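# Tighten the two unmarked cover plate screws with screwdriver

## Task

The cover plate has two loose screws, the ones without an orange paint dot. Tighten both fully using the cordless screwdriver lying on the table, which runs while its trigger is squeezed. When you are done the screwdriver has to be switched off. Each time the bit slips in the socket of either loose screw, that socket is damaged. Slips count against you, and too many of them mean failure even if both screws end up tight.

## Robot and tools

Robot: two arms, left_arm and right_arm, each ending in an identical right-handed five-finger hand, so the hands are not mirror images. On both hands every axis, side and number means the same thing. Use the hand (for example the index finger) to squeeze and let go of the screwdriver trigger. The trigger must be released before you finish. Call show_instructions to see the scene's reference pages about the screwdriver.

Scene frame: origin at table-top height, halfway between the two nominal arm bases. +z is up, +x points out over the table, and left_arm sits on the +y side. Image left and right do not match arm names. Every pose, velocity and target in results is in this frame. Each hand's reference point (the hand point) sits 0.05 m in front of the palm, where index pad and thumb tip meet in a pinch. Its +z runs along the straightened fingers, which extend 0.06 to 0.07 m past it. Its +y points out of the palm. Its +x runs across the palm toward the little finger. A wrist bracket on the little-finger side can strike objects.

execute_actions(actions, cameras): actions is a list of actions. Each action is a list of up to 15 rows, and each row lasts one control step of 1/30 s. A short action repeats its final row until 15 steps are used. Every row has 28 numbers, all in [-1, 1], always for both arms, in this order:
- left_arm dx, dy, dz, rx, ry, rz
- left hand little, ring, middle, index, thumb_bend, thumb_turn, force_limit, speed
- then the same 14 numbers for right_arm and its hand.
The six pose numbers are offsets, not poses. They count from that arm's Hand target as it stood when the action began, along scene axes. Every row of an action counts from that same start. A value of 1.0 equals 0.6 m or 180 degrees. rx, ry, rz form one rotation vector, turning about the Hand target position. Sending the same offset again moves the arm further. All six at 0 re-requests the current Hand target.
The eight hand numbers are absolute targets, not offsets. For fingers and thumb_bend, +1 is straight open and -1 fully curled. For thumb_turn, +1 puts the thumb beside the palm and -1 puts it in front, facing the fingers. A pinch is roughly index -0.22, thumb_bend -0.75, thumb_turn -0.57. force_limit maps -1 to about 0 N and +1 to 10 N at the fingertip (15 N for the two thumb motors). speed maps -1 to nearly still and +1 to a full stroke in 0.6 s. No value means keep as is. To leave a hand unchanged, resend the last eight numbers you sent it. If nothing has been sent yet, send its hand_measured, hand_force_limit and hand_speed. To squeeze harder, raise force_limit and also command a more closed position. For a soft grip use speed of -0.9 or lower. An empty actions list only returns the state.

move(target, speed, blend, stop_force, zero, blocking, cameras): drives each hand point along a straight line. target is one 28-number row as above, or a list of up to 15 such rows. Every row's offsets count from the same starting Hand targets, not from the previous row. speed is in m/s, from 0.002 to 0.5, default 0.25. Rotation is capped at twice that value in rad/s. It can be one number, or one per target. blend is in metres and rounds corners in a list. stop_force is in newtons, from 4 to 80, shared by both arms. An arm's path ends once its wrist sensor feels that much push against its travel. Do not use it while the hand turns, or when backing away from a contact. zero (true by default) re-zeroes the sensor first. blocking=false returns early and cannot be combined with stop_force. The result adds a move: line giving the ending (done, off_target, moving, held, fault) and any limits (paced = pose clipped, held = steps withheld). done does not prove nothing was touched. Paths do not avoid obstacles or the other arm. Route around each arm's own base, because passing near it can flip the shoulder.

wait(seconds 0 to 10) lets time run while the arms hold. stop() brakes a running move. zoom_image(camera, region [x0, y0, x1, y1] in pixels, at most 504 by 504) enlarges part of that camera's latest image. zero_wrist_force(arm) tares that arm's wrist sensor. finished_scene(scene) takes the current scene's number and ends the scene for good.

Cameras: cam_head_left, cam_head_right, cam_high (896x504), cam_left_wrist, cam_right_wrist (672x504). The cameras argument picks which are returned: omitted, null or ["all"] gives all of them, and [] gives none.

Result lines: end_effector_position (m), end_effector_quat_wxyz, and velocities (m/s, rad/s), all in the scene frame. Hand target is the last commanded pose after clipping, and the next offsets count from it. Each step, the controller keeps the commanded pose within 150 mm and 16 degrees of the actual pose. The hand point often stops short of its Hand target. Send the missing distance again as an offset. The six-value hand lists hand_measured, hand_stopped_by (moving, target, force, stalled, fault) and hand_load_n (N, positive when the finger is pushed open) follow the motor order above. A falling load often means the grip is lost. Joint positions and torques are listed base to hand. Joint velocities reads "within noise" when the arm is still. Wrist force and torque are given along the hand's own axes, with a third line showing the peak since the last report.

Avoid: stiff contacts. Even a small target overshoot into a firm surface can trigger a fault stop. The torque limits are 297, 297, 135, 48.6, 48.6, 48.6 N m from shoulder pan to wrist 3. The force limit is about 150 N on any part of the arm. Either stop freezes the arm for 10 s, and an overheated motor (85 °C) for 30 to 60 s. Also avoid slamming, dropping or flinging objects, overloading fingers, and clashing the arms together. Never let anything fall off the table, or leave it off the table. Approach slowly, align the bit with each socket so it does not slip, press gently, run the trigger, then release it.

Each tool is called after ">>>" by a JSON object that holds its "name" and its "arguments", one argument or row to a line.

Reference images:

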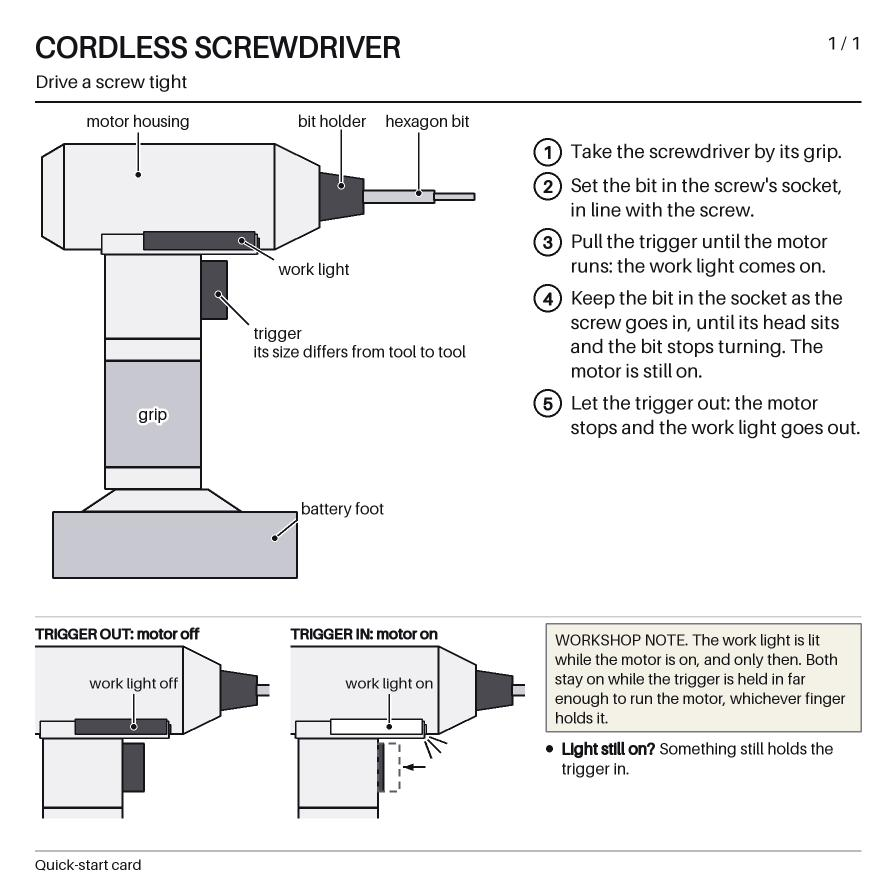

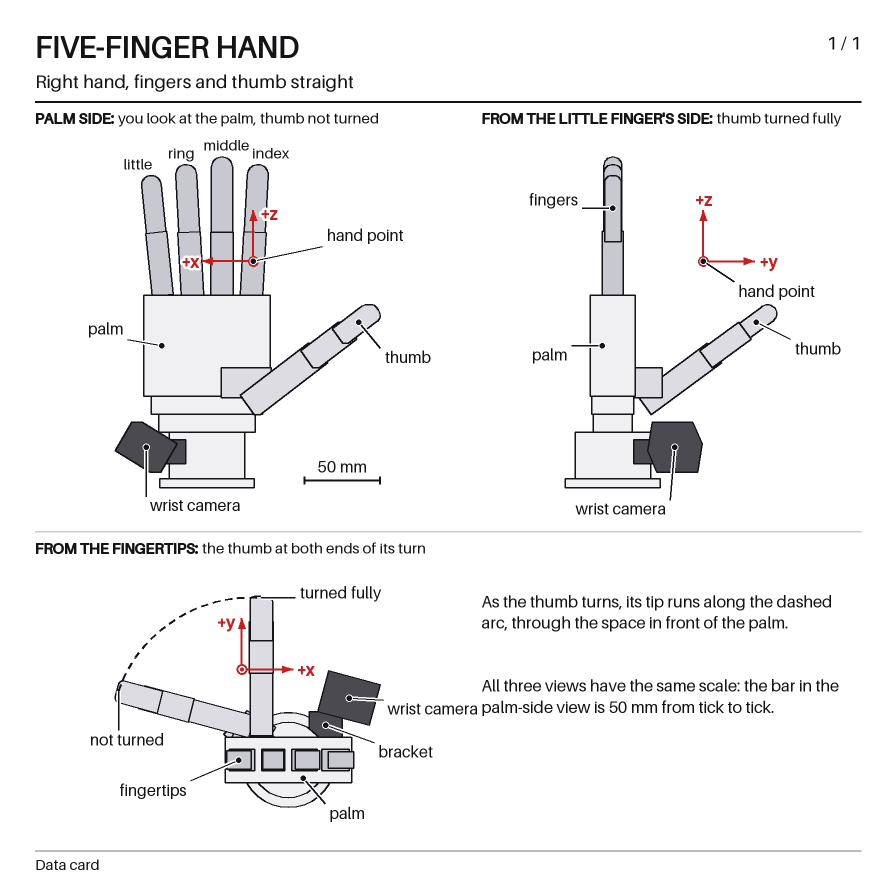

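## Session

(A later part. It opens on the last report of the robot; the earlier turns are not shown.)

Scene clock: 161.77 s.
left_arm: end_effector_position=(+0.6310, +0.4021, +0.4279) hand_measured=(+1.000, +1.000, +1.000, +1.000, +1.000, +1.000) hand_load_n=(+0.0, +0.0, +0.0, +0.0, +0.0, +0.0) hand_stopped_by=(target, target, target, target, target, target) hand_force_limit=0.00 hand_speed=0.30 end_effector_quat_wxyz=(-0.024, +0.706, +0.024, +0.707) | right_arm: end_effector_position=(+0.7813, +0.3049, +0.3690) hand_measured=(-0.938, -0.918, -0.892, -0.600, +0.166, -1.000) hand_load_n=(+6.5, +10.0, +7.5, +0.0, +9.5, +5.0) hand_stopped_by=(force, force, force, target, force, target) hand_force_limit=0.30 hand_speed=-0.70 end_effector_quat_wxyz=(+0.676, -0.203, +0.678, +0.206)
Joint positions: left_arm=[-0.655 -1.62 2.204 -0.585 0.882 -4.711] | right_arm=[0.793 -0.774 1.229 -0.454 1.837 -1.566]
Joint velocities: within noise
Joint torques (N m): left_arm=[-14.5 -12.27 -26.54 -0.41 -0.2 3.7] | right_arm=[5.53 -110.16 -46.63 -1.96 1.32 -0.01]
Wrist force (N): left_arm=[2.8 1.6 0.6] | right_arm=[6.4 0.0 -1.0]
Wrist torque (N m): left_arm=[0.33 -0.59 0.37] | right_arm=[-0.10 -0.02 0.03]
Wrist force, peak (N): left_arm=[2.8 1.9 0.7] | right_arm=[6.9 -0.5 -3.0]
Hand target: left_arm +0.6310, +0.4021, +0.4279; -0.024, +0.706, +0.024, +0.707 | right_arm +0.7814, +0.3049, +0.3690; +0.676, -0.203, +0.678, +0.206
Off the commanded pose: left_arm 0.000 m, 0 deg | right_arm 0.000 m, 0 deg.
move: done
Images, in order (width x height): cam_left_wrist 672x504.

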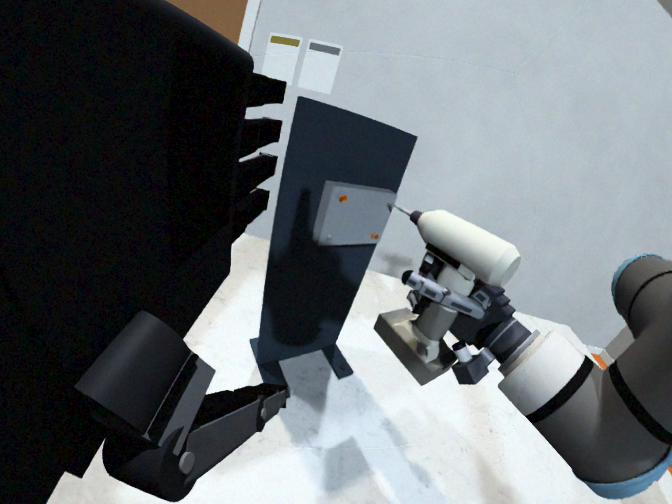

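>>> {"name": "move", "arguments": {
  "target": [0,0,0,0,0,0,1,1,1,1,1,1,0,0.3, 0.0112,0.0076,-0.0005,0,0,0,-0.98,-0.98,-1,-0.6,-0.98,-1,0.3,-0.7],
  "speed": 0.006,
  "stop_force": 4,
  "cameras": ["cam_left_wrist"]
}}

>>> {"name": "zoom_image", "arguments": {
  "camera": "cam_left_wrist",
  "region": [370, 185, 410, 225]
}}

Scene clock: 163.53 s.
left_arm: end_effector_position=(+0.6310, +0.4021, +0.4279) hand_measured=(+1.000, +1.000, +1.000, +1.000, +1.000, +1.000) hand_load_n=(+0.0, +0.5, +0.0, +0.0, +0.0, +0.0) hand_stopped_by=(target, target, target, target, target, target) hand_force_limit=0.00 hand_speed=0.30 end_effector_quat_wxyz=(-0.024, +0.706, +0.024, +0.707) | right_arm: end_effector_position=(+0.7829, +0.3059, +0.3690) hand_measured=(-0.938, -0.918, -0.892, -0.600, +0.166, -1.000) hand_load_n=(+7.0, +10.0, +7.5, +0.0, +9.0, +5.0) hand_stopped_by=(force, force, force, target, force, target) hand_force_limit=0.30 hand_speed=-0.70 end_effector_quat_wxyz=(+0.676, -0.203, +0.678, +0.206)
Joint positions: left_arm=[-0.655 -1.62 2.204 -0.585 0.882 -4.711] | right_arm=[0.792 -0.771 1.224 -0.452 1.836 -1.566]
Joint velocities: within noise
Joint torques (N m): left_arm=[-8.85 -9.73 -30.7 -2.74 0.55 4.12] | right_arm=[10.19 -126.59 -40.56 -6.31 1.42 0.43]
Wrist force (N): left_arm=[2.6 1.8 0.5] | right_arm=[6.5 -0.3 -2.1]
Wrist torque (N m): left_arm=[0.36 -0.55 0.36] | right_arm=[-0.13 -0.08 0.02]
Wrist force, peak (N): left_arm=[3.0 1.5 0.4] | right_arm=[7.8 -1.3 -12.6]
Hand target: left_arm +0.6310, +0.4021, +0.4279; -0.024, +0.706, +0.024, +0.707 | right_arm +0.7829, +0.3060, +0.3690; +0.676, -0.203, +0.678, +0.206 (not the last commanded pose)
Off the commanded pose: left_arm 0.000 m, 0 deg | right_arm 0.006 m, 0 deg.
move: contact (right_arm)
Images, in order (width x height): cam_left_wrist 672x504.

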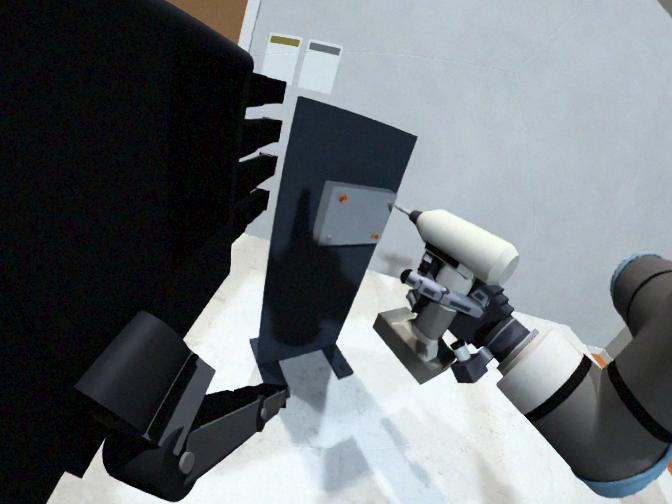

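Scaled by 12.600 from the camera's 672x504 image, which has a finer 960x720 frame.

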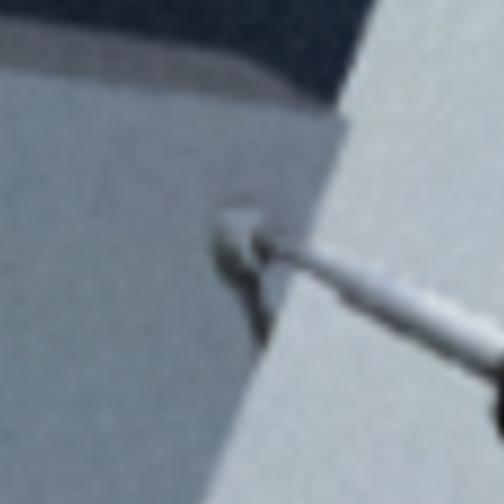

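>>> {"name": "zoom_image", "arguments": {
  "camera": "cam_left_wrist",
  "region": [383, 197, 399, 211]
}}

Scaled by 31.500 from the camera's 672x504 image, which has a finer 960x720 frame.

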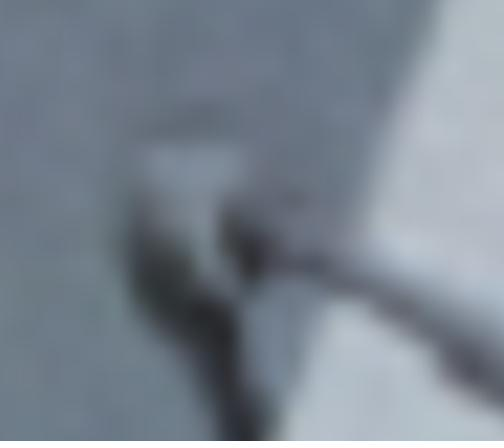

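>>> {"name": "move", "arguments": {
  "target": [
    [0,0,0,0,0,0,1,1,1,1,1,1,0,0.3, -0.0014,-0.0009,0,0,0,0,-0.98,-0.98,-1,-0.6,-0.98,-1,0.3,-0.7],
    [0,0,0,0,0,0,1,1,1,1,1,1,0,0.3, -0.0023,0.0005,0,0,0,0,-0.98,-0.98,-1,-0.6,-0.98,-1,0.3,-0.7]
  ],
  "speed": 0.02,
  "cameras": []
}}

>>> {"name": "move", "arguments": {
  "target": [0,0,0,0,0,0,1,1,1,1,1,1,0,0.3, 0.0085,0.0058,0,0,0,0,-0.98,-0.98,-1,-0.6,-0.98,-1,0.3,-0.7],
  "speed": 0.006,
  "stop_force": 4,
  "cameras": ["cam_left_wrist"]
}}

>>> {"name": "zoom_image", "arguments": {
  "camera": "cam_left_wrist",
  "region": [383, 197, 399, 211]
}}

Scene clock: 166.00 s.
left_arm: end_effector_position=(+0.6310, +0.4021, +0.4279) hand_measured=(+1.000, +1.000, +1.000, +1.000, +1.000, +1.000) hand_load_n=(+0.0, +0.0, +0.0, +0.0, +0.0, +0.0) hand_stopped_by=(target, target, target, target, target, target) hand_force_limit=0.00 hand_speed=0.30 end_effector_quat_wxyz=(-0.024, +0.706, +0.024, +0.707) | right_arm: end_effector_position=(+0.7815, +0.3063, +0.3690) hand_measured=(-0.938, -0.918, -0.892, -0.600, +0.166, -1.000) hand_load_n=(+6.5, +10.0, +7.5, +0.0, +9.5, +4.5) hand_stopped_by=(force, force, force, target, force, target) hand_force_limit=0.30 hand_speed=-0.70 end_effector_quat_wxyz=(+0.676, -0.203, +0.678, +0.206)
Joint positions: left_arm=[-0.655 -1.62 2.204 -0.585 0.882 -4.711] | right_arm=[0.793 -0.772 1.226 -0.452 1.837 -1.566]
Joint velocities: within noise
Joint torques (N m): left_arm=[-11.05 -10.79 -35.4 -4.87 0.89 3.7] | right_arm=[11.2 -107.95 -49.34 -1.74 1.72 0.52]
Wrist force (N): left_arm=[2.7 1.4 0.5] | right_arm=[6.1 -0.3 -0.7]
Wrist torque (N m): left_arm=[0.30 -0.57 0.36] | right_arm=[-0.16 0.02 -0.01]
Wrist force, peak (N): left_arm=[2.7 2.0 0.5] | right_arm=[6.8 -0.5 -2.2]
Hand target: left_arm +0.6310, +0.4021, +0.4279; -0.024, +0.706, +0.024, +0.707 | right_arm +0.7815, +0.3063, +0.3690; +0.676, -0.203, +0.678, +0.206
Off the commanded pose: left_arm 0.000 m, 0 deg | right_arm 0.000 m, 0 deg.
move: done
No camera images: "cameras" was empty.

Scene clock: 167.43 s.
left_arm: end_effector_position=(+0.6310, +0.4021, +0.4279) hand_measured=(+1.000, +1.000, +1.000, +1.000, +1.000, +1.000) hand_load_n=(+0.0, +0.0, +0.0, +0.0, +0.0, +0.0) hand_stopped_by=(target, target, target, target, target, target) hand_force_limit=0.00 hand_speed=0.30 end_effector_quat_wxyz=(-0.024, +0.706, +0.024, +0.707) | right_arm: end_effector_position=(+0.7822, +0.3070, +0.3690) hand_measured=(-0.938, -0.918, -0.892, -0.600, +0.166, -1.000) hand_load_n=(+6.5, +10.0, +7.5, +0.0, +9.5, +4.5) hand_stopped_by=(force, force, force, target, force, target) hand_force_limit=0.30 hand_speed=-0.70 end_effector_quat_wxyz=(+0.676, -0.203, +0.678, +0.206)
Joint positions: left_arm=[-0.655 -1.62 2.204 -0.585 0.882 -4.711] | right_arm=[0.793 -0.77 1.223 -0.451 1.837 -1.566]
Joint velocities: within noise
Joint torques (N m): left_arm=[-10.84 -12.28 -36.85 -3.95 0.61 3.75] | right_arm=[12.81 -126.33 -40.84 -6.12 1.23 0.53]
Wrist force (N): left_arm=[2.7 1.5 0.4] | right_arm=[6.1 0.2 -2.1]
Wrist torque (N m): left_arm=[0.33 -0.56 0.35] | right_arm=[-0.07 -0.03 0.00]
Wrist force, peak (N): left_arm=[2.7 1.9 0.5] | right_arm=[7.0 -0.9 -12.6]
Hand target: left_arm +0.6310, +0.4021, +0.4279; -0.024, +0.706, +0.024, +0.707 | right_arm +0.7822, +0.3070, +0.3690; +0.676, -0.203, +0.678, +0.206 (not the last commanded pose)
Off the commanded pose: left_arm 0.000 m, 0 deg | right_arm 0.005 m, 0 deg.
move: contact (right_arm)
Images, in order (width x height): cam_left_wrist 672x504.

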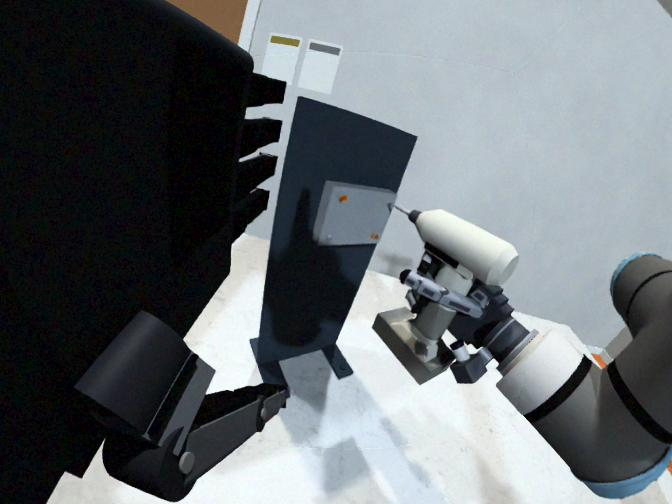

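Scaled by 31.500 from the camera's 672x504 image, which has a finer 960x720 frame.

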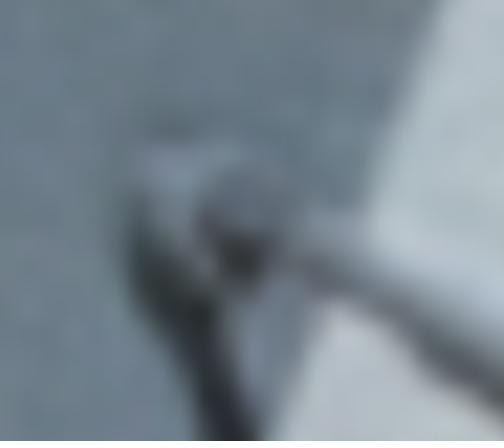

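>>> {"name": "move", "arguments": {
  "target": [
    [0,0,0.153,0,0,0,1,1,1,1,1,1,0,0.3, -0.0041,-0.0028,0,0,0,0,-0.98,-0.98,-1,-0.6,-0.98,-1,0.3,-0.7],
    [0.26,-0.072,0.153,-0.129,0.325,0.18,1,1,1,1,1,1,0,0.3, -0.0041,-0.0028,0,0,0,0,-0.98,-0.98,-1,-0.6,-0.98,-1,0.3,-0.7]
  ],
  "speed": 0.25,
  "cameras": ["cam_left_wrist"]
}}

>>> {"name": "zoom_image", "arguments": {
  "camera": "cam_left_wrist",
  "region": [385, 190, 435, 240]
}}

>>> {"name": "zoom_image", "arguments": {
  "camera": "cam_left_wrist",
  "region": [310, 160, 450, 340]
}}

Scene clock: 171.80 s.
left_arm: end_effector_position=(+0.7870, +0.3589, +0.5197) hand_measured=(+1.000, +1.000, +1.000, +1.000, +1.000, +1.000) hand_load_n=(+0.0, +0.0, +0.0, +0.0, +0.0, +0.0) hand_stopped_by=(target, target, target, target, target, target) hand_force_limit=0.00 hand_speed=0.30 end_effector_quat_wxyz=(-0.084, +0.913, +0.329, +0.227) | right_arm: end_effector_position=(+0.7797, +0.3053, +0.3690) hand_measured=(-0.938, -0.918, -0.892, -0.600, +0.166, -1.000) hand_load_n=(+6.5, +10.0, +8.0, +0.0, +9.5, +5.0) hand_stopped_by=(force, force, force, target, force, target) hand_force_limit=0.30 hand_speed=-0.70 end_effector_quat_wxyz=(+0.676, -0.203, +0.678, +0.206)
Joint positions: left_arm=[-0.528 -0.991 0.993 1.376 1.118 -5.855] | right_arm=[0.794 -0.774 1.231 -0.455 1.838 -1.566]
Joint velocities: within noise
Joint torques (N m): left_arm=[-10.3 -66.79 -44.73 6.99 0.35 2.35] | right_arm=[-11.06 -105.71 -44.58 -2.31 -0.02 0.95]
Wrist force (N): left_arm=[1.5 1.5 -1.6] | right_arm=[6.3 -0.3 -1.3]
Wrist torque (N m): left_arm=[0.54 -0.22 0.25] | right_arm=[-0.12 0.00 0.01]
Wrist force, peak (N): left_arm=[4.9 1.4 0.5] | right_arm=[6.8 -0.4 -0.8]
Hand target: left_arm +0.7870, +0.3589, +0.5197; -0.084, +0.913, +0.329, +0.227 | right_arm +0.7797, +0.3053, +0.3690; +0.676, -0.203, +0.678, +0.206
Off the commanded pose: left_arm 0.000 m, 0 deg | right_arm 0.000 m, 0 deg.
move: done
Images, in order (width x height): cam_left_wrist 672x504.

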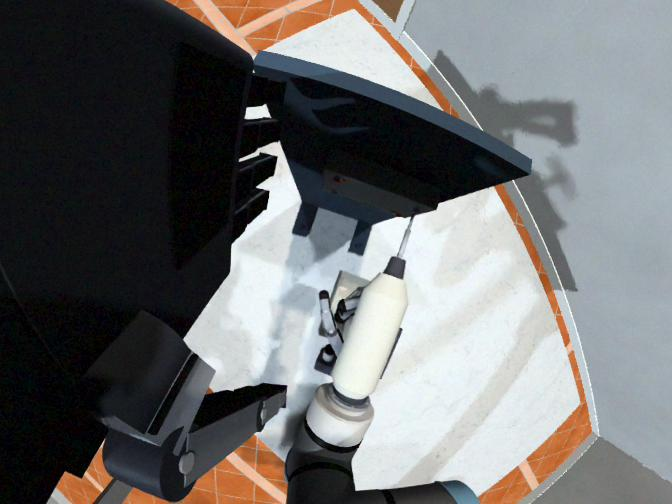

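Scaled by 10.080 from the camera's 672x504 image, which has a finer 960x720 frame.

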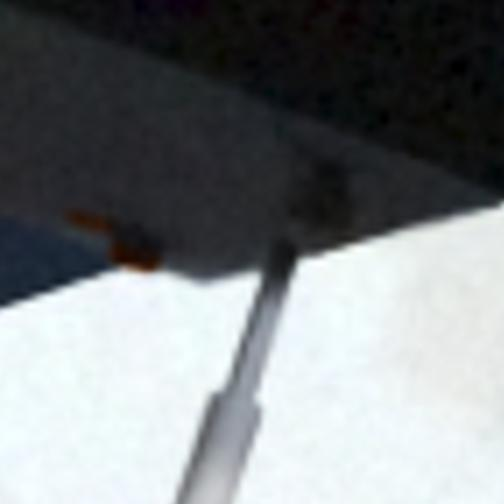

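Scaled by 2.800 from the camera's 672x504 image, which has a finer 960x720 frame.

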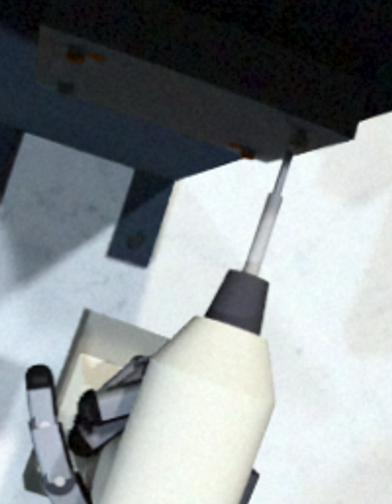

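>>> {"name": "move", "arguments": {
  "target": [
    [0,0,0,0,0,0,1,1,1,1,1,1,0,0.3, 0.0022,-0.0032,-0.0008,0,0,0,-0.98,-0.98,-1,-0.6,-0.98,-1,0.3,-0.7]
  ],
  "speed": 0.02,
  "cameras": ["cam_left_wrist"]
}}

>>> {"name": "zoom_image", "arguments": {
  "camera": "cam_left_wrist",
  "region": [385, 190, 435, 240]
}}

>>> {"name": "move", "arguments": {
  "target": [0,0,0,0,0,0,1,1,1,1,1,1,0,0.3, 0.0099,0.0068,0,0,0,0,-0.98,-0.98,-1,-0.6,-0.98,-1,0.3,-0.7],
  "speed": 0.006,
  "stop_force": 4,
  "cameras": ["cam_left_wrist"]
}}

>>> {"name": "zoom_image", "arguments": {
  "camera": "cam_left_wrist",
  "region": [385, 190, 435, 240]
}}

Scene clock: 172.87 s.
left_arm: end_effector_position=(+0.7870, +0.3589, +0.5197) hand_measured=(+1.000, +1.000, +1.000, +1.000, +1.000, +1.000) hand_load_n=(+0.0, -0.5, +0.0, +0.0, +0.0, -0.5) hand_stopped_by=(target, target, target, target, target, target) hand_force_limit=0.00 hand_speed=0.30 end_effector_quat_wxyz=(-0.084, +0.913, +0.329, +0.227) | right_arm: end_effector_position=(+0.7811, +0.3033, +0.3684) hand_measured=(-0.938, -0.918, -0.892, -0.600, +0.166, -1.000) hand_load_n=(+6.5, +10.5, +8.0, +0.0, +9.5, +5.0) hand_stopped_by=(force, force, force, target, force, target) hand_force_limit=0.30 hand_speed=-0.70 end_effector_quat_wxyz=(+0.676, -0.203, +0.678, +0.206)
Joint positions: left_arm=[-0.528 -0.991 0.993 1.376 1.118 -5.855] | right_arm=[0.792 -0.776 1.234 -0.457 1.836 -1.566]
Joint velocities: within noise
Joint torques (N m): left_arm=[-14.19 -64.14 -48.64 5.92 1.32 3.04] | right_arm=[-7.56 -122.93 -42.69 -5.97 -0.58 0.57]
Wrist force (N): left_arm=[1.5 1.2 -1.8] | right_arm=[6.2 -0.3 -0.8]
Wrist torque (N m): left_arm=[0.51 -0.21 0.24] | right_arm=[-0.17 0.01 -0.01]
Wrist force, peak (N): left_arm=[1.7 1.8 -2.1] | right_arm=[6.7 -0.4 -0.7]
Hand target: left_arm +0.7870, +0.3589, +0.5197; -0.084, +0.913, +0.329, +0.227 | right_arm +0.7811, +0.3034, +0.3685; +0.676, -0.203, +0.678, +0.206
Off the commanded pose: left_arm 0.000 m, 0 deg | right_arm 0.000 m, 0 deg.
move: done
Images, in order (width x height): cam_left_wrist 672x504.

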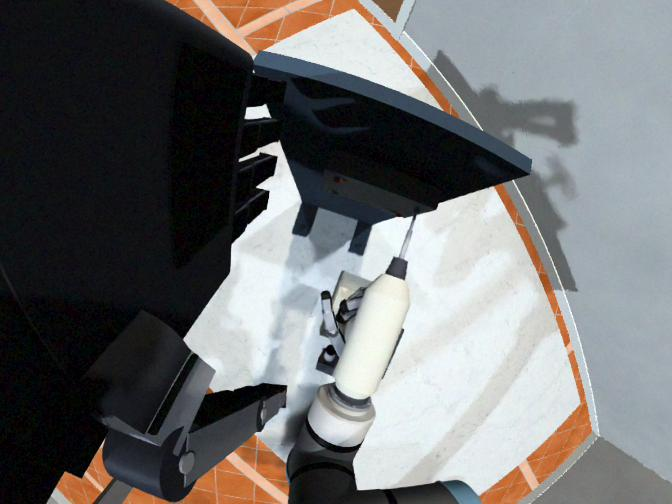

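Scaled by 10.080 from the camera's 672x504 image, which has a finer 960x720 frame.

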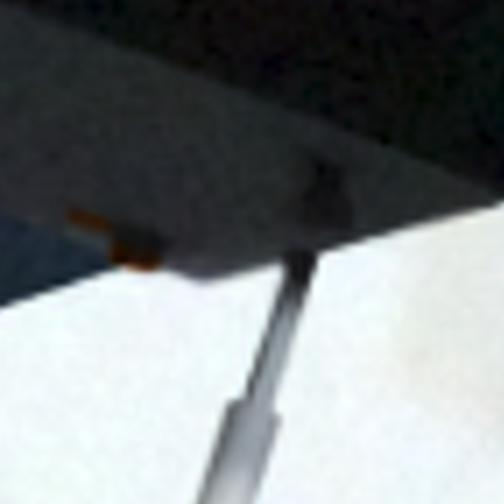

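Scene clock: 174.40 s.
left_arm: end_effector_position=(+0.7870, +0.3589, +0.5197) hand_measured=(+1.000, +1.000, +1.000, +1.000, +1.000, +1.000) hand_load_n=(+0.0, +0.0, +0.0, +0.0, +0.0, +0.0) hand_stopped_by=(target, target, target, target, target, target) hand_force_limit=0.00 hand_speed=0.30 end_effector_quat_wxyz=(-0.084, +0.913, +0.329, +0.227) | right_arm: end_effector_position=(+0.7836, +0.3050, +0.3685) hand_measured=(-0.938, -0.918, -0.892, -0.600, +0.166, -1.000) hand_load_n=(+7.0, +10.5, +8.0, +0.0, +9.0, +4.5) hand_stopped_by=(force, force, force, target, force, target) hand_force_limit=0.30 hand_speed=-0.70 end_effector_quat_wxyz=(+0.676, -0.203, +0.678, +0.206)
Joint positions: left_arm=[-0.528 -0.991 0.993 1.376 1.118 -5.855] | right_arm=[0.791 -0.771 1.226 -0.453 1.835 -1.566]
Joint velocities: within noise
Joint torques (N m): left_arm=[-13.56 -65.54 -44.35 3.49 1.39 1.89] | right_arm=[3.13 -125.29 -40.15 -6.49 1.38 0.17]
Wrist force (N): left_arm=[1.7 1.5 -2.0] | right_arm=[6.7 -0.1 -1.3]
Wrist torque (N m): left_arm=[0.57 -0.24 0.26] | right_arm=[-0.13 -0.06 0.03]
Wrist force, peak (N): left_arm=[1.7 1.8 -1.9] | right_arm=[7.6 -1.4 -12.6]
Hand target: left_arm +0.7870, +0.3589, +0.5197; -0.084, +0.913, +0.329, +0.227 | right_arm +0.7835, +0.3051, +0.3685; +0.676, -0.203, +0.678, +0.206 (not the last commanded pose)
Off the commanded pose: left_arm 0.000 m, 0 deg | right_arm 0.004 m, 0 deg.
move: contact (right_arm)
Images, in order (width x height): cam_left_wrist 672x504.

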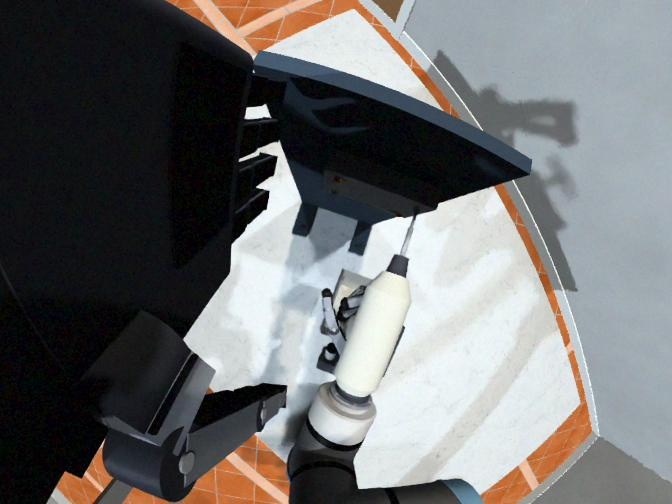

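Scaled by 10.080 from the camera's 672x504 image, which has a finer 960x720 frame.

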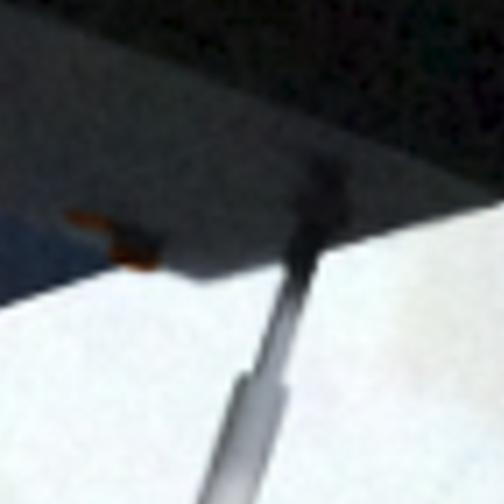

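>>> {"name": "move", "arguments": {
  "target": [
    [0,0,0,0,0,0,1,1,1,1,1,1,0,0.3, -0.0014,-0.0009,0,0,0,0,-0.98,-0.98,-1,-0.6,-0.98,-1,0.3,-0.7],
    [0,0,0,0,0,0,1,1,1,1,1,1,0,0.3, -0.0005,-0.0023,0,0,0,0,-0.98,-0.98,-1,-0.6,-0.98,-1,0.3,-0.7]
  ],
  "speed": 0.02,
  "cameras": []
}}

>>> {"name": "move", "arguments": {
  "target": [0,0,0,0,0,0,1,1,1,1,1,1,0,0.3, 0.0085,0.0058,0,0,0,0,-0.98,-0.98,-1,-0.6,-0.98,-1,0.3,-0.7],
  "speed": 0.006,
  "stop_force": 4,
  "cameras": ["cam_left_wrist"]
}}

>>> {"name": "zoom_image", "arguments": {
  "camera": "cam_left_wrist",
  "region": [385, 190, 435, 240]
}}

Scene clock: 176.03 s.
left_arm: end_effector_position=(+0.7870, +0.3589, +0.5197) hand_measured=(+1.000, +1.000, +1.000, +1.000, +1.000, +1.000) hand_load_n=(+0.0, +0.0, +0.0, +0.0, +0.0, +0.0) hand_stopped_by=(target, target, target, target, target, target) hand_force_limit=0.00 hand_speed=0.30 end_effector_quat_wxyz=(-0.084, +0.913, +0.329, +0.227) | right_arm: end_effector_position=(+0.7832, +0.3037, +0.3685) hand_measured=(-0.938, -0.918, -0.892, -0.600, +0.166, -1.000) hand_load_n=(+6.5, +10.0, +8.0, +0.0, +9.5, +4.5) hand_stopped_by=(force, force, force, target, force, target) hand_force_limit=0.30 hand_speed=-0.70 end_effector_quat_wxyz=(+0.676, -0.203, +0.678, +0.206)
Joint positions: left_arm=[-0.528 -0.991 0.993 1.376 1.118 -5.855] | right_arm=[0.79 -0.773 1.23 -0.455 1.834 -1.566]
Joint velocities: within noise
Joint torques (N m): left_arm=[-11.52 -60.81 -39.72 0.72 1 1.15] | right_arm=[-14.34 -123.61 -40.43 -6.35 -1.11 0.39]
Wrist force (N): left_arm=[1.5 1.4 -2.1] | right_arm=[6.3 -0.3 -0.9]
Wrist torque (N m): left_arm=[0.55 -0.21 0.24] | right_arm=[-0.15 0.00 0.01]
Wrist force, peak (N): left_arm=[1.9 1.8 -2.0] | right_arm=[6.7 -0.5 -1.6]
Hand target: left_arm +0.7870, +0.3589, +0.5197; -0.084, +0.913, +0.329, +0.227 | right_arm +0.7832, +0.3037, +0.3685; +0.676, -0.203, +0.678, +0.206
Off the commanded pose: left_arm 0.000 m, 0 deg | right_arm 0.000 m, 0 deg.
move: done
No camera images: "cameras" was empty.

Scene clock: 177.03 s.
left_arm: end_effector_position=(+0.7870, +0.3589, +0.5197) hand_measured=(+1.000, +1.000, +1.000, +1.000, +1.000, +1.000) hand_load_n=(+0.0, +0.0, +0.0, +0.0, +0.0, +0.0) hand_stopped_by=(target, target, target, target, target, target) hand_force_limit=0.00 hand_speed=0.30 end_effector_quat_wxyz=(-0.084, +0.913, +0.329, +0.227) | right_arm: end_effector_position=(+0.7842, +0.3043, +0.3686) hand_measured=(-0.938, -0.918, -0.892, -0.600, +0.166, -1.000) hand_load_n=(+6.5, +10.0, +7.5, +0.0, +9.5, +4.5) hand_stopped_by=(force, force, force, target, force, target) hand_force_limit=0.30 hand_speed=-0.70 end_effector_quat_wxyz=(+0.676, -0.203, +0.678, +0.206)
Joint positions: left_arm=[-0.528 -0.991 0.993 1.376 1.118 -5.855] | right_arm=[0.79 -0.772 1.227 -0.453 1.834 -1.566]
Joint velocities: within noise
Joint torques (N m): left_arm=[-11.84 -59.03 -36.26 0.01 1.66 1.05] | right_arm=[1.41 -126.02 -40.16 -6.5 1.29 0.27]
Wrist force (N): left_arm=[1.7 1.6 -1.7] | right_arm=[6.8 -0.2 -2.8]
Wrist torque (N m): left_arm=[0.56 -0.26 0.26] | right_arm=[-0.10 -0.10 0.03]
Wrist force, peak (N): left_arm=[1.8 1.6 -2.0] | right_arm=[7.3 -1.6 -12.9]
Hand target: left_arm +0.7870, +0.3589, +0.5197; -0.084, +0.913, +0.329, +0.227 | right_arm +0.7841, +0.3043, +0.3686; +0.676, -0.203, +0.678, +0.206 (not the last commanded pose)
Off the commanded pose: left_arm 0.000 m, 0 deg | right_arm 0.005 m, 0 deg.
move: contact (right_arm)
Images, in order (width x height): cam_left_wrist 672x504.

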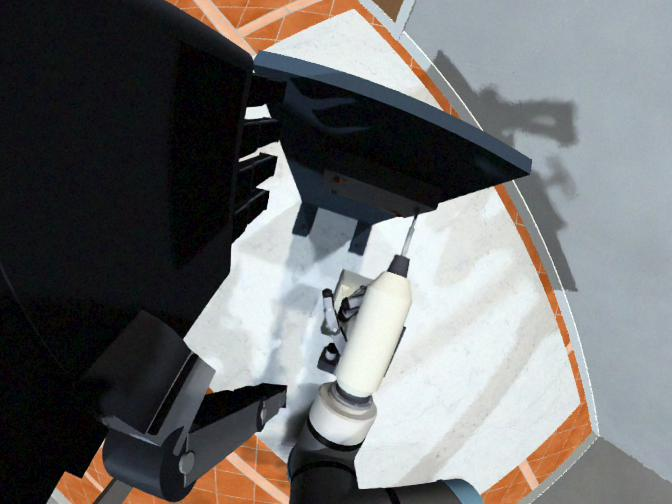

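Scaled by 10.080 from the camera's 672x504 image, which has a finer 960x720 frame.

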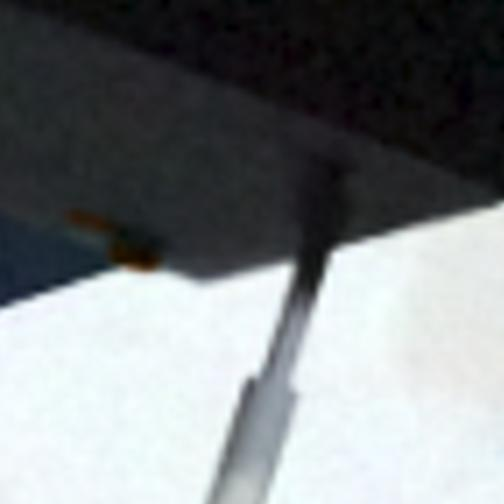

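>>> {"name": "move", "arguments": {
  "target": [
    [-0.145,0.22,0,0.055,-0.423,-0.307,1,1,1,1,1,1,0,0.3, 0,0,0,0,0,0,-0.98,-0.98,-1,-0.6,-0.98,-1,0.3,-0.7],
    [-0.145,0.22,-0.343,0.055,-0.423,-0.307,1,1,1,1,1,1,0,0.3, 0,0,0,0,0,0,-0.98,-0.98,-1,-0.6,-0.98,-1,0.3,-0.7]
  ],
  "speed": 0.25,
  "cameras": ["cam_left_wrist","cam_high"]
}}

>>> {"name": "zoom_image", "arguments": {
  "camera": "cam_left_wrist",
  "region": [382, 147, 412, 171]
}}

>>> {"name": "zoom_image", "arguments": {
  "camera": "cam_left_wrist",
  "region": [370, 130, 440, 190]
}}

Scene clock: 182.40 s.
left_arm: end_effector_position=(+0.6999, +0.4909, +0.3139) hand_measured=(+1.000, +1.000, +1.000, +1.000, +1.000, +1.000) hand_load_n=(+0.0, +0.0, +0.0, +0.0, +0.0, +0.0) hand_stopped_by=(target, target, target, target, target, target) hand_force_limit=0.00 hand_speed=0.30 end_effector_quat_wxyz=(+0.165, +0.619, -0.136, +0.755) | right_arm: end_effector_position=(+0.7841, +0.3043, +0.3686) hand_measured=(-0.938, -0.918, -0.892, -0.600, +0.166, -1.000) hand_load_n=(+7.0, +10.0, +7.5, +0.0, +9.5, +4.5) hand_stopped_by=(force, force, force, target, force, target) hand_force_limit=0.30 hand_speed=-0.70 end_effector_quat_wxyz=(+0.676, -0.203, +0.678, +0.206)
Joint positions: left_arm=[-0.171 -1.247 2.163 -1.121 1.86 -4.771] | right_arm=[0.79 -0.772 1.227 -0.453 1.834 -1.566]
Joint velocities: within noise
Joint torques (N m): left_arm=[8.61 -34 -40.39 -5.54 -1.37 -3.52] | right_arm=[13 -124.42 -49.96 -2.26 1.37 0.39]
Wrist force (N): left_arm=[2.8 1.7 0.6] | right_arm=[6.1 -0.1 -2.2]
Wrist torque (N m): left_arm=[0.30 -0.61 0.37] | right_arm=[-0.10 -0.01 -0.01]
Wrist force, peak (N): left_arm=[4.8 1.5 1.8] | right_arm=[6.7 -0.3 -2.7]
Hand target: left_arm +0.7000, +0.4909, +0.3139; +0.165, +0.619, -0.136, +0.755 | right_arm +0.7841, +0.3043, +0.3686; +0.676, -0.203, +0.678, +0.206
Off the commanded pose: left_arm 0.000 m, 0 deg | right_arm 0.000 m, 0 deg.
move: done
Images, in order (width x height): cam_high 896x504, cam_left_wrist 672x504.

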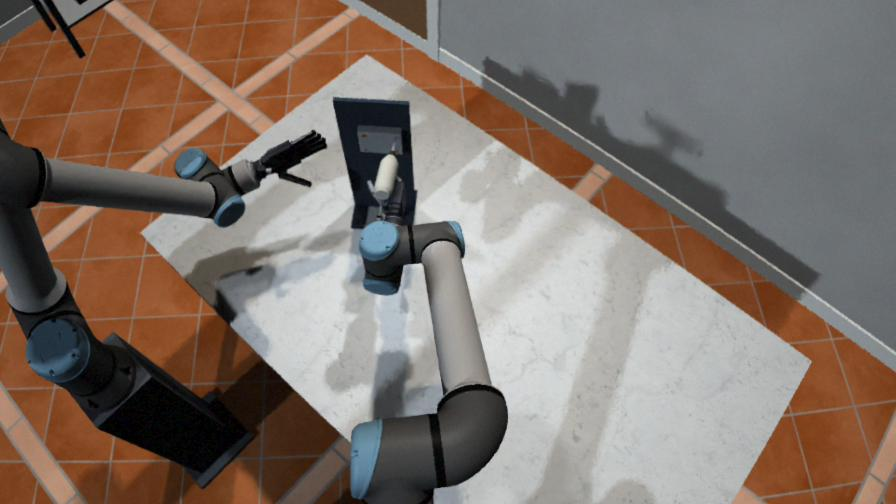

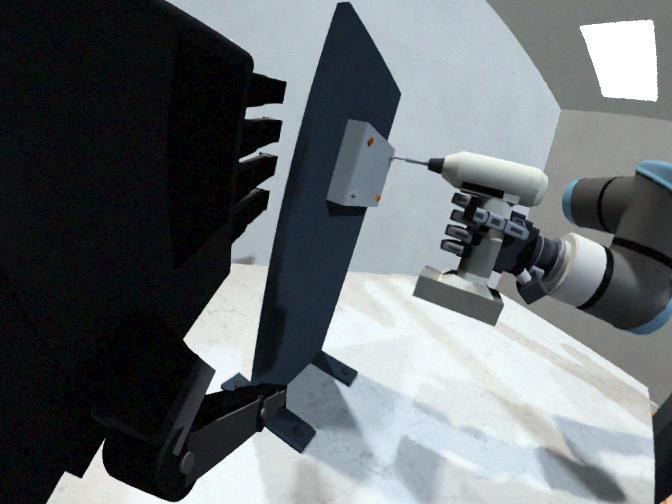

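Scaled by 16.800 from the camera's 672x504 image, which has a finer 960x720 frame.

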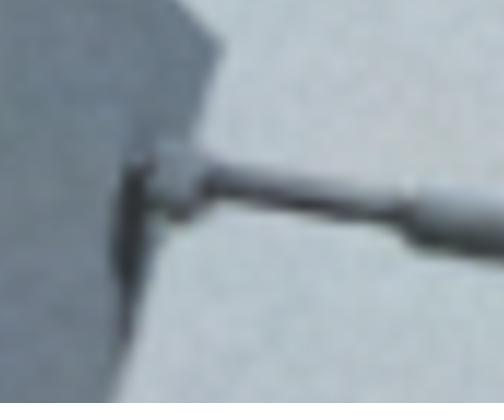

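Scaled by 7.200 from the camera's 672x504 image, which has a finer 960x720 frame.

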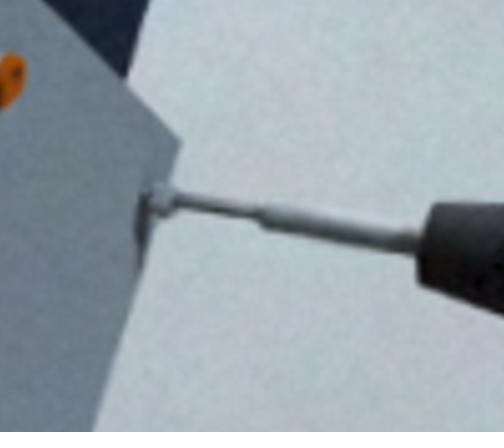

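>>> {"name": "move", "arguments": {
  "target": [
    [0,0,0,0,0,0,1,1,1,1,1,1,0,0.3, -0.0014,-0.0009,0,0,0,0,-0.98,-0.98,-1,-0.6,-0.98,-1,0.3,-0.7],
    [0,0,0,0,0,0,1,1,1,1,1,1,0,0.3, -0.0014,-0.0009,-0.0008,0,0,0,-0.98,-0.98,-1,-0.6,-0.98,-1,0.3,-0.7]
  ],
  "speed": 0.02,
  "cameras": []
}}

>>> {"name": "move", "arguments": {
  "target": [0,0,0,0,0,0,1,1,1,1,1,1,0,0.3, 0.0085,0.0058,0,0,0,0,-0.98,-0.98,-1,-0.6,-0.98,-1,0.3,-0.7],
  "speed": 0.006,
  "stop_force": 4,
  "cameras": ["cam_left_wrist"]
}}

>>> {"name": "zoom_image", "arguments": {
  "camera": "cam_left_wrist",
  "region": [382, 147, 412, 171]
}}

Scene clock: 184.03 s.
left_arm: end_effector_position=(+0.7000, +0.4909, +0.3139) hand_measured=(+1.000, +1.000, +1.000, +1.000, +1.000, +1.000) hand_load_n=(+0.0, +0.0, +0.0, +0.0, +0.0, +0.0) hand_stopped_by=(target, target, target, target, target, target) hand_force_limit=0.00 hand_speed=0.30 end_effector_quat_wxyz=(+0.165, +0.619, -0.136, +0.755) | right_arm: end_effector_position=(+0.7833, +0.3038, +0.3681) hand_measured=(-0.938, -0.918, -0.892, -0.600, +0.166, -1.000) hand_load_n=(+7.0, +10.0, +8.0, +0.0, +9.0, +4.5) hand_stopped_by=(force, force, force, target, force, target) hand_force_limit=0.30 hand_speed=-0.70 end_effector_quat_wxyz=(+0.676, -0.203, +0.678, +0.206)
Joint positions: left_arm=[-0.171 -1.247 2.163 -1.121 1.86 -4.771] | right_arm=[0.79 -0.773 1.23 -0.455 1.834 -1.566]
Joint velocities: within noise
Joint torques (N m): left_arm=[7.93 -34.62 -37.17 -5.17 -1.22 -4.26] | right_arm=[13.39 -106.62 -39.75 -6.32 1.82 0.38]
Wrist force (N): left_arm=[2.3 1.8 0.5] | right_arm=[6.7 -0.3 -1.0]
Wrist torque (N m): left_arm=[0.30 -0.53 0.35] | right_arm=[-0.15 -0.06 0.03]
Wrist force, peak (N): left_arm=[2.9 1.9 0.8] | right_arm=[6.9 -0.5 -3.1]
Hand target: left_arm +0.7000, +0.4909, +0.3139; +0.165, +0.619, -0.136, +0.755 | right_arm +0.7833, +0.3038, +0.3681; +0.676, -0.203, +0.678, +0.206
Off the commanded pose: left_arm 0.000 m, 0 deg | right_arm 0.000 m, 0 deg.
move: done
No camera images: "cameras" was empty.

Scene clock: 185.50 s.
left_arm: end_effector_position=(+0.7000, +0.4909, +0.3139) hand_measured=(+1.000, +1.000, +1.000, +1.000, +1.000, +1.000) hand_load_n=(+0.0, +0.0, +0.0, +0.0, +0.0, +0.0) hand_stopped_by=(target, target, target, target, target, target) hand_force_limit=0.00 hand_speed=0.30 end_effector_quat_wxyz=(+0.165, +0.619, -0.136, +0.755) | right_arm: end_effector_position=(+0.7840, +0.3045, +0.3681) hand_measured=(-0.938, -0.918, -0.892, -0.600, +0.166, -1.000) hand_load_n=(+7.0, +10.0, +7.5, +0.0, +9.0, +4.5) hand_stopped_by=(force, force, force, target, force, target) hand_force_limit=0.30 hand_speed=-0.70 end_effector_quat_wxyz=(+0.676, -0.203, +0.678, +0.206)
Joint positions: left_arm=[-0.171 -1.247 2.163 -1.121 1.86 -4.771] | right_arm=[0.79 -0.771 1.227 -0.454 1.834 -1.566]
Joint velocities: within noise
Joint torques (N m): left_arm=[7.49 -33.43 -33.53 -4.69 -1 -3.42] | right_arm=[13.64 -125.58 -41.41 -6.28 1.43 0.32]
Wrist force (N): left_arm=[2.7 2.2 1.1] | right_arm=[6.6 -0.5 -2.2]
Wrist torque (N m): left_arm=[0.34 -0.62 0.38] | right_arm=[-0.20 -0.05 0.00]
Wrist force, peak (N): left_arm=[2.7 2.2 1.1] | right_arm=[8.1 -1.3 -12.9]
Hand target: left_arm +0.7000, +0.4909, +0.3139; +0.165, +0.619, -0.136, +0.755 | right_arm +0.7840, +0.3045, +0.3681; +0.676, -0.203, +0.678, +0.206 (not the last commanded pose)
Off the commanded pose: left_arm 0.000 m, 0 deg | right_arm 0.005 m, 0 deg.
move: contact (right_arm)
Images, in order (width x height): cam_left_wrist 672x504.

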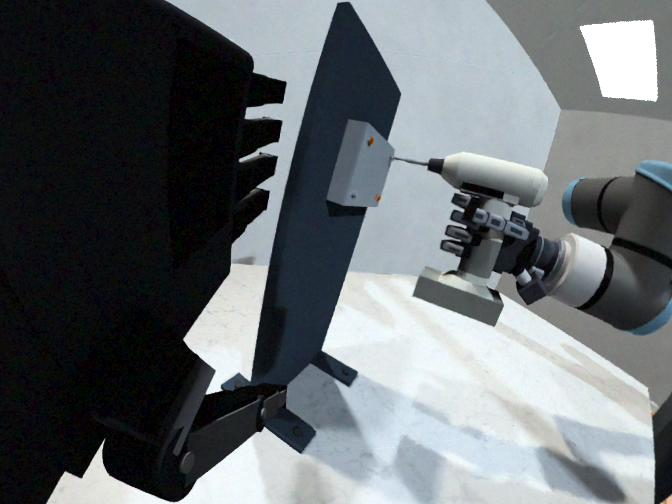

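Scaled by 16.800 from the camera's 672x504 image, which has a finer 960x720 frame.

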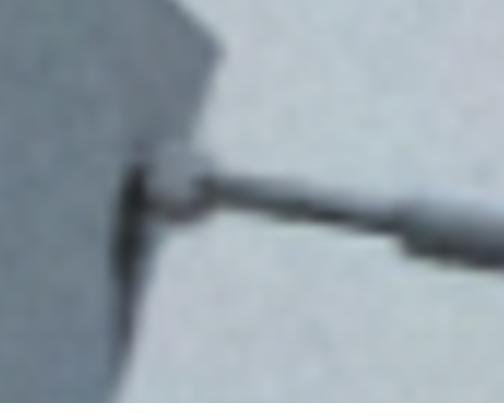

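>>> {"name": "move", "arguments": {
  "target": [
    [0,0,0,0,0,0,1,1,1,1,1,1,0,0.3, -0.0014,-0.0009,0,0,0,0,-0.98,-0.98,-1,-0.6,-0.98,-1,0.3,-0.7],
    [0,0,0,0,0,0,1,1,1,1,1,1,0,0.3, -0.0007,-0.0019,0,0,0,0,-0.98,-0.98,-1,-0.6,-0.98,-1,0.3,-0.7]
  ],
  "speed": 0.02,
  "cameras": []
}}

>>> {"name": "move", "arguments": {
  "target": [0,0,0,0,0,0,1,1,1,1,1,1,0,0.3, 0.0085,0.0058,0,0,0,0,-0.98,-0.98,-1,-0.6,-0.98,-1,0.3,-0.7],
  "speed": 0.006,
  "stop_force": 4,
  "cameras": ["cam_left_wrist"]
}}

>>> {"name": "zoom_image", "arguments": {
  "camera": "cam_left_wrist",
  "region": [382, 147, 412, 171]
}}

Scene clock: 187.27 s.
left_arm: end_effector_position=(+0.7000, +0.4909, +0.3139) hand_measured=(+1.000, +1.000, +1.000, +1.000, +1.000, +1.000) hand_load_n=(+0.0, +0.0, +0.0, +0.0, +0.0, +0.0) hand_stopped_by=(target, target, target, target, target, target) hand_force_limit=0.00 hand_speed=0.30 end_effector_quat_wxyz=(+0.165, +0.619, -0.136, +0.755) | right_arm: end_effector_position=(+0.7835, +0.3033, +0.3681) hand_measured=(-0.938, -0.918, -0.892, -0.600, +0.166, -1.000) hand_load_n=(+7.0, +10.0, +8.0, +0.0, +9.0, +4.5) hand_stopped_by=(force, force, force, target, force, target) hand_force_limit=0.30 hand_speed=-0.70 end_effector_quat_wxyz=(+0.676, -0.203, +0.678, +0.206)
Joint positions: left_arm=[-0.171 -1.247 2.163 -1.121 1.86 -4.771] | right_arm=[0.79 -0.773 1.23 -0.456 1.833 -1.566]
Joint velocities: within noise
Joint torques (N m): left_arm=[10.31 -35.3 -28.65 -3.56 -1.24 -3.17] | right_arm=[-14.98 -123.25 -40.1 -6.47 -1.28 0.42]
Wrist force (N): left_arm=[2.4 2.0 0.7] | right_arm=[6.4 -0.3 -0.7]
Wrist torque (N m): left_arm=[0.33 -0.56 0.36] | right_arm=[-0.18 -0.03 0.01]
Wrist force, peak (N): left_arm=[3.2 1.8 0.5] | right_arm=[6.7 -0.1 -2.4]
Hand target: left_arm +0.7000, +0.4909, +0.3139; +0.165, +0.619, -0.136, +0.755 | right_arm +0.7836, +0.3033, +0.3681; +0.676, -0.203, +0.678, +0.206
Off the commanded pose: left_arm 0.000 m, 0 deg | right_arm 0.000 m, 0 deg.
move: done
No camera images: "cameras" was empty.

Scene clock: 188.23 s.
left_arm: end_effector_position=(+0.7000, +0.4909, +0.3139) hand_measured=(+1.000, +1.000, +1.000, +1.000, +1.000, +1.000) hand_load_n=(+0.0, +0.0, +0.0, +0.0, +0.0, +0.0) hand_stopped_by=(target, target, target, target, target, target) hand_force_limit=0.00 hand_speed=0.30 end_effector_quat_wxyz=(+0.165, +0.619, -0.136, +0.755) | right_arm: end_effector_position=(+0.7845, +0.3039, +0.3682) hand_measured=(-0.938, -0.918, -0.892, -0.600, +0.166, -1.000) hand_load_n=(+6.5, +10.0, +8.0, +0.0, +9.0, +4.5) hand_stopped_by=(force, force, force, target, force, target) hand_force_limit=0.30 hand_speed=-0.70 end_effector_quat_wxyz=(+0.676, -0.203, +0.678, +0.206)
Joint positions: left_arm=[-0.171 -1.247 2.163 -1.121 1.86 -4.771] | right_arm=[0.789 -0.772 1.228 -0.455 1.833 -1.566]
Joint velocities: within noise
Joint torques (N m): left_arm=[7.5 -32.85 -28.15 -2.75 -1.25 -3.2] | right_arm=[2.04 -125.6 -39.73 -6.52 1.33 0.3]
Wrist force (N): left_arm=[2.8 1.9 0.4] | right_arm=[6.5 -0.1 -1.7]
Wrist torque (N m): left_arm=[0.34 -0.61 0.38] | right_arm=[-0.14 -0.05 0.01]
Wrist force, peak (N): left_arm=[3.0 1.8 0.5] | right_arm=[7.7 -1.4 -12.5]
Hand target: left_arm +0.7000, +0.4909, +0.3139; +0.165, +0.619, -0.136, +0.755 | right_arm +0.7844, +0.3039, +0.3682; +0.676, -0.203, +0.678, +0.206 (not the last commanded pose)
Off the commanded pose: left_arm 0.000 m, 0 deg | right_arm 0.005 m, 0 deg.
move: contact (right_arm)
Images, in order (width x height): cam_left_wrist 672x504.

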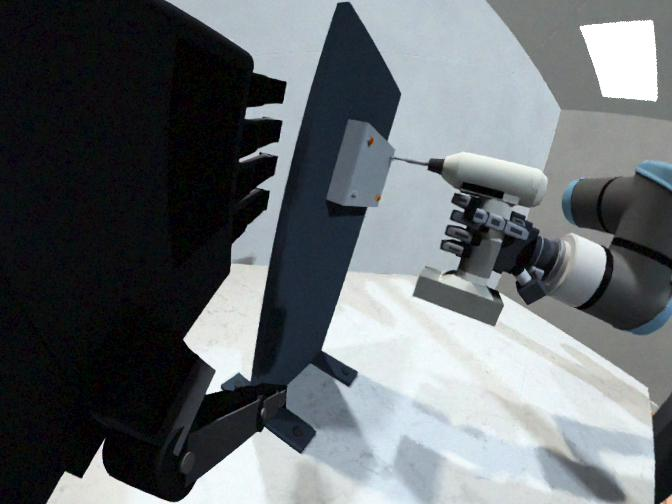

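Scaled by 16.800 from the camera's 672x504 image, which has a finer 960x720 frame.

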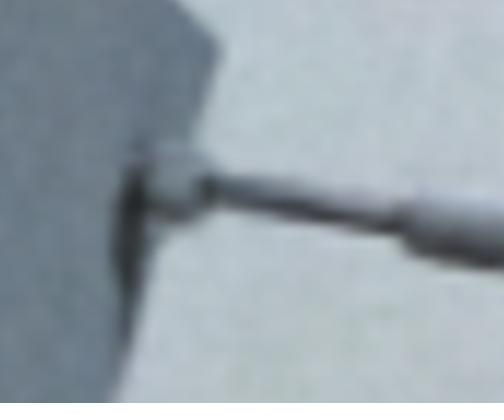

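>>> {"name": "move", "arguments": {
  "target": [0,0,0,0,0,0,1,1,1,1,1,1,0,0.3, -0.0016,0.0029,0,0,0,0,-0.98,-0.98,-1,-0.6,-0.98,-1,0.3,-0.7],
  "speed": 0.003,
  "stop_force": 4,
  "cameras": ["cam_left_wrist"]
}}

>>> {"name": "zoom_image", "arguments": {
  "camera": "cam_left_wrist",
  "region": [382, 147, 412, 171]
}}

Scene clock: 190.30 s.
left_arm: end_effector_position=(+0.7000, +0.4909, +0.3139) hand_measured=(+1.000, +1.000, +1.000, +1.000, +1.000, +1.000) hand_load_n=(+0.0, +0.0, +0.0, +0.0, +0.0, +0.0) hand_stopped_by=(target, target, target, target, target, target) hand_force_limit=0.00 hand_speed=0.30 end_effector_quat_wxyz=(+0.165, +0.619, -0.136, +0.755) | right_arm: end_effector_position=(+0.7837, +0.3051, +0.3682) hand_measured=(-0.938, -0.918, -0.892, -0.600, +0.166, -1.000) hand_load_n=(+7.0, +10.5, +7.5, +0.0, +9.5, +4.0) hand_stopped_by=(force, force, force, target, force, target) hand_force_limit=0.30 hand_speed=-0.70 end_effector_quat_wxyz=(+0.676, -0.203, +0.678, +0.206)
Joint positions: left_arm=[-0.171 -1.247 2.163 -1.121 1.86 -4.771] | right_arm=[0.791 -0.771 1.226 -0.454 1.835 -1.566]
Joint velocities: within noise
Joint torques (N m): left_arm=[8.32 -33.43 -22.35 -1.79 -0.98 -3.38] | right_arm=[-15.49 -125.78 -43.84 -7.29 -1.66 0.54]
Wrist force (N): left_arm=[2.4 1.7 0.4] | right_arm=[6.7 -2.4 -9.0]
Wrist torque (N m): left_arm=[0.30 -0.56 0.35] | right_arm=[0.31 -0.15 0.08]
Wrist force, peak (N): left_arm=[2.9 2.2 0.5] | right_arm=[7.0 -4.0 -12.3]
Hand target: left_arm +0.7000, +0.4909, +0.3139; +0.165, +0.619, -0.136, +0.755 | right_arm +0.7837, +0.3051, +0.3682; +0.676, -0.203, +0.678, +0.206 (not the last commanded pose)
Off the commanded pose: left_arm 0.000 m, 0 deg | right_arm 0.001 m, 0 deg.
move: contact (right_arm)
Images, in order (width x height): cam_left_wrist 672x504.

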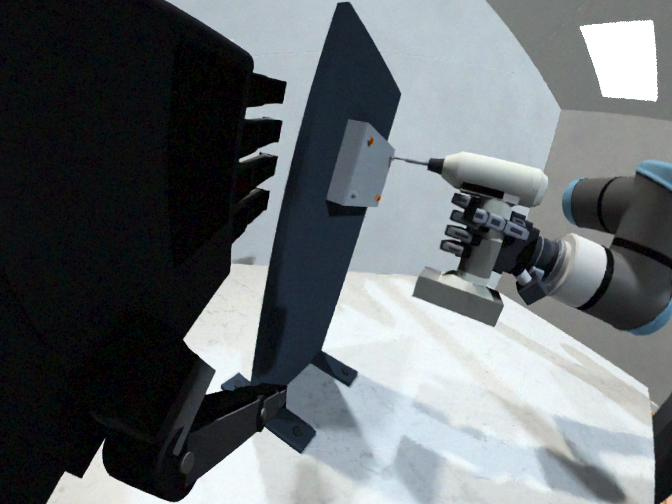

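Scaled by 16.800 from the camera's 672x504 image, which has a finer 960x720 frame.

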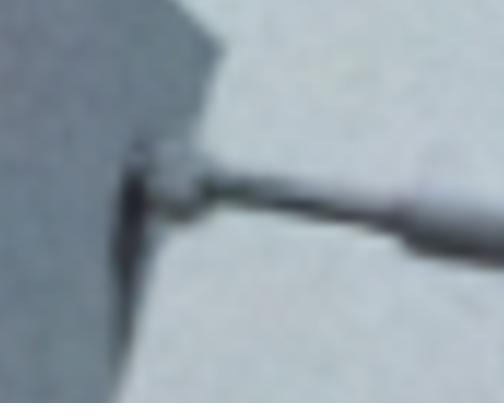

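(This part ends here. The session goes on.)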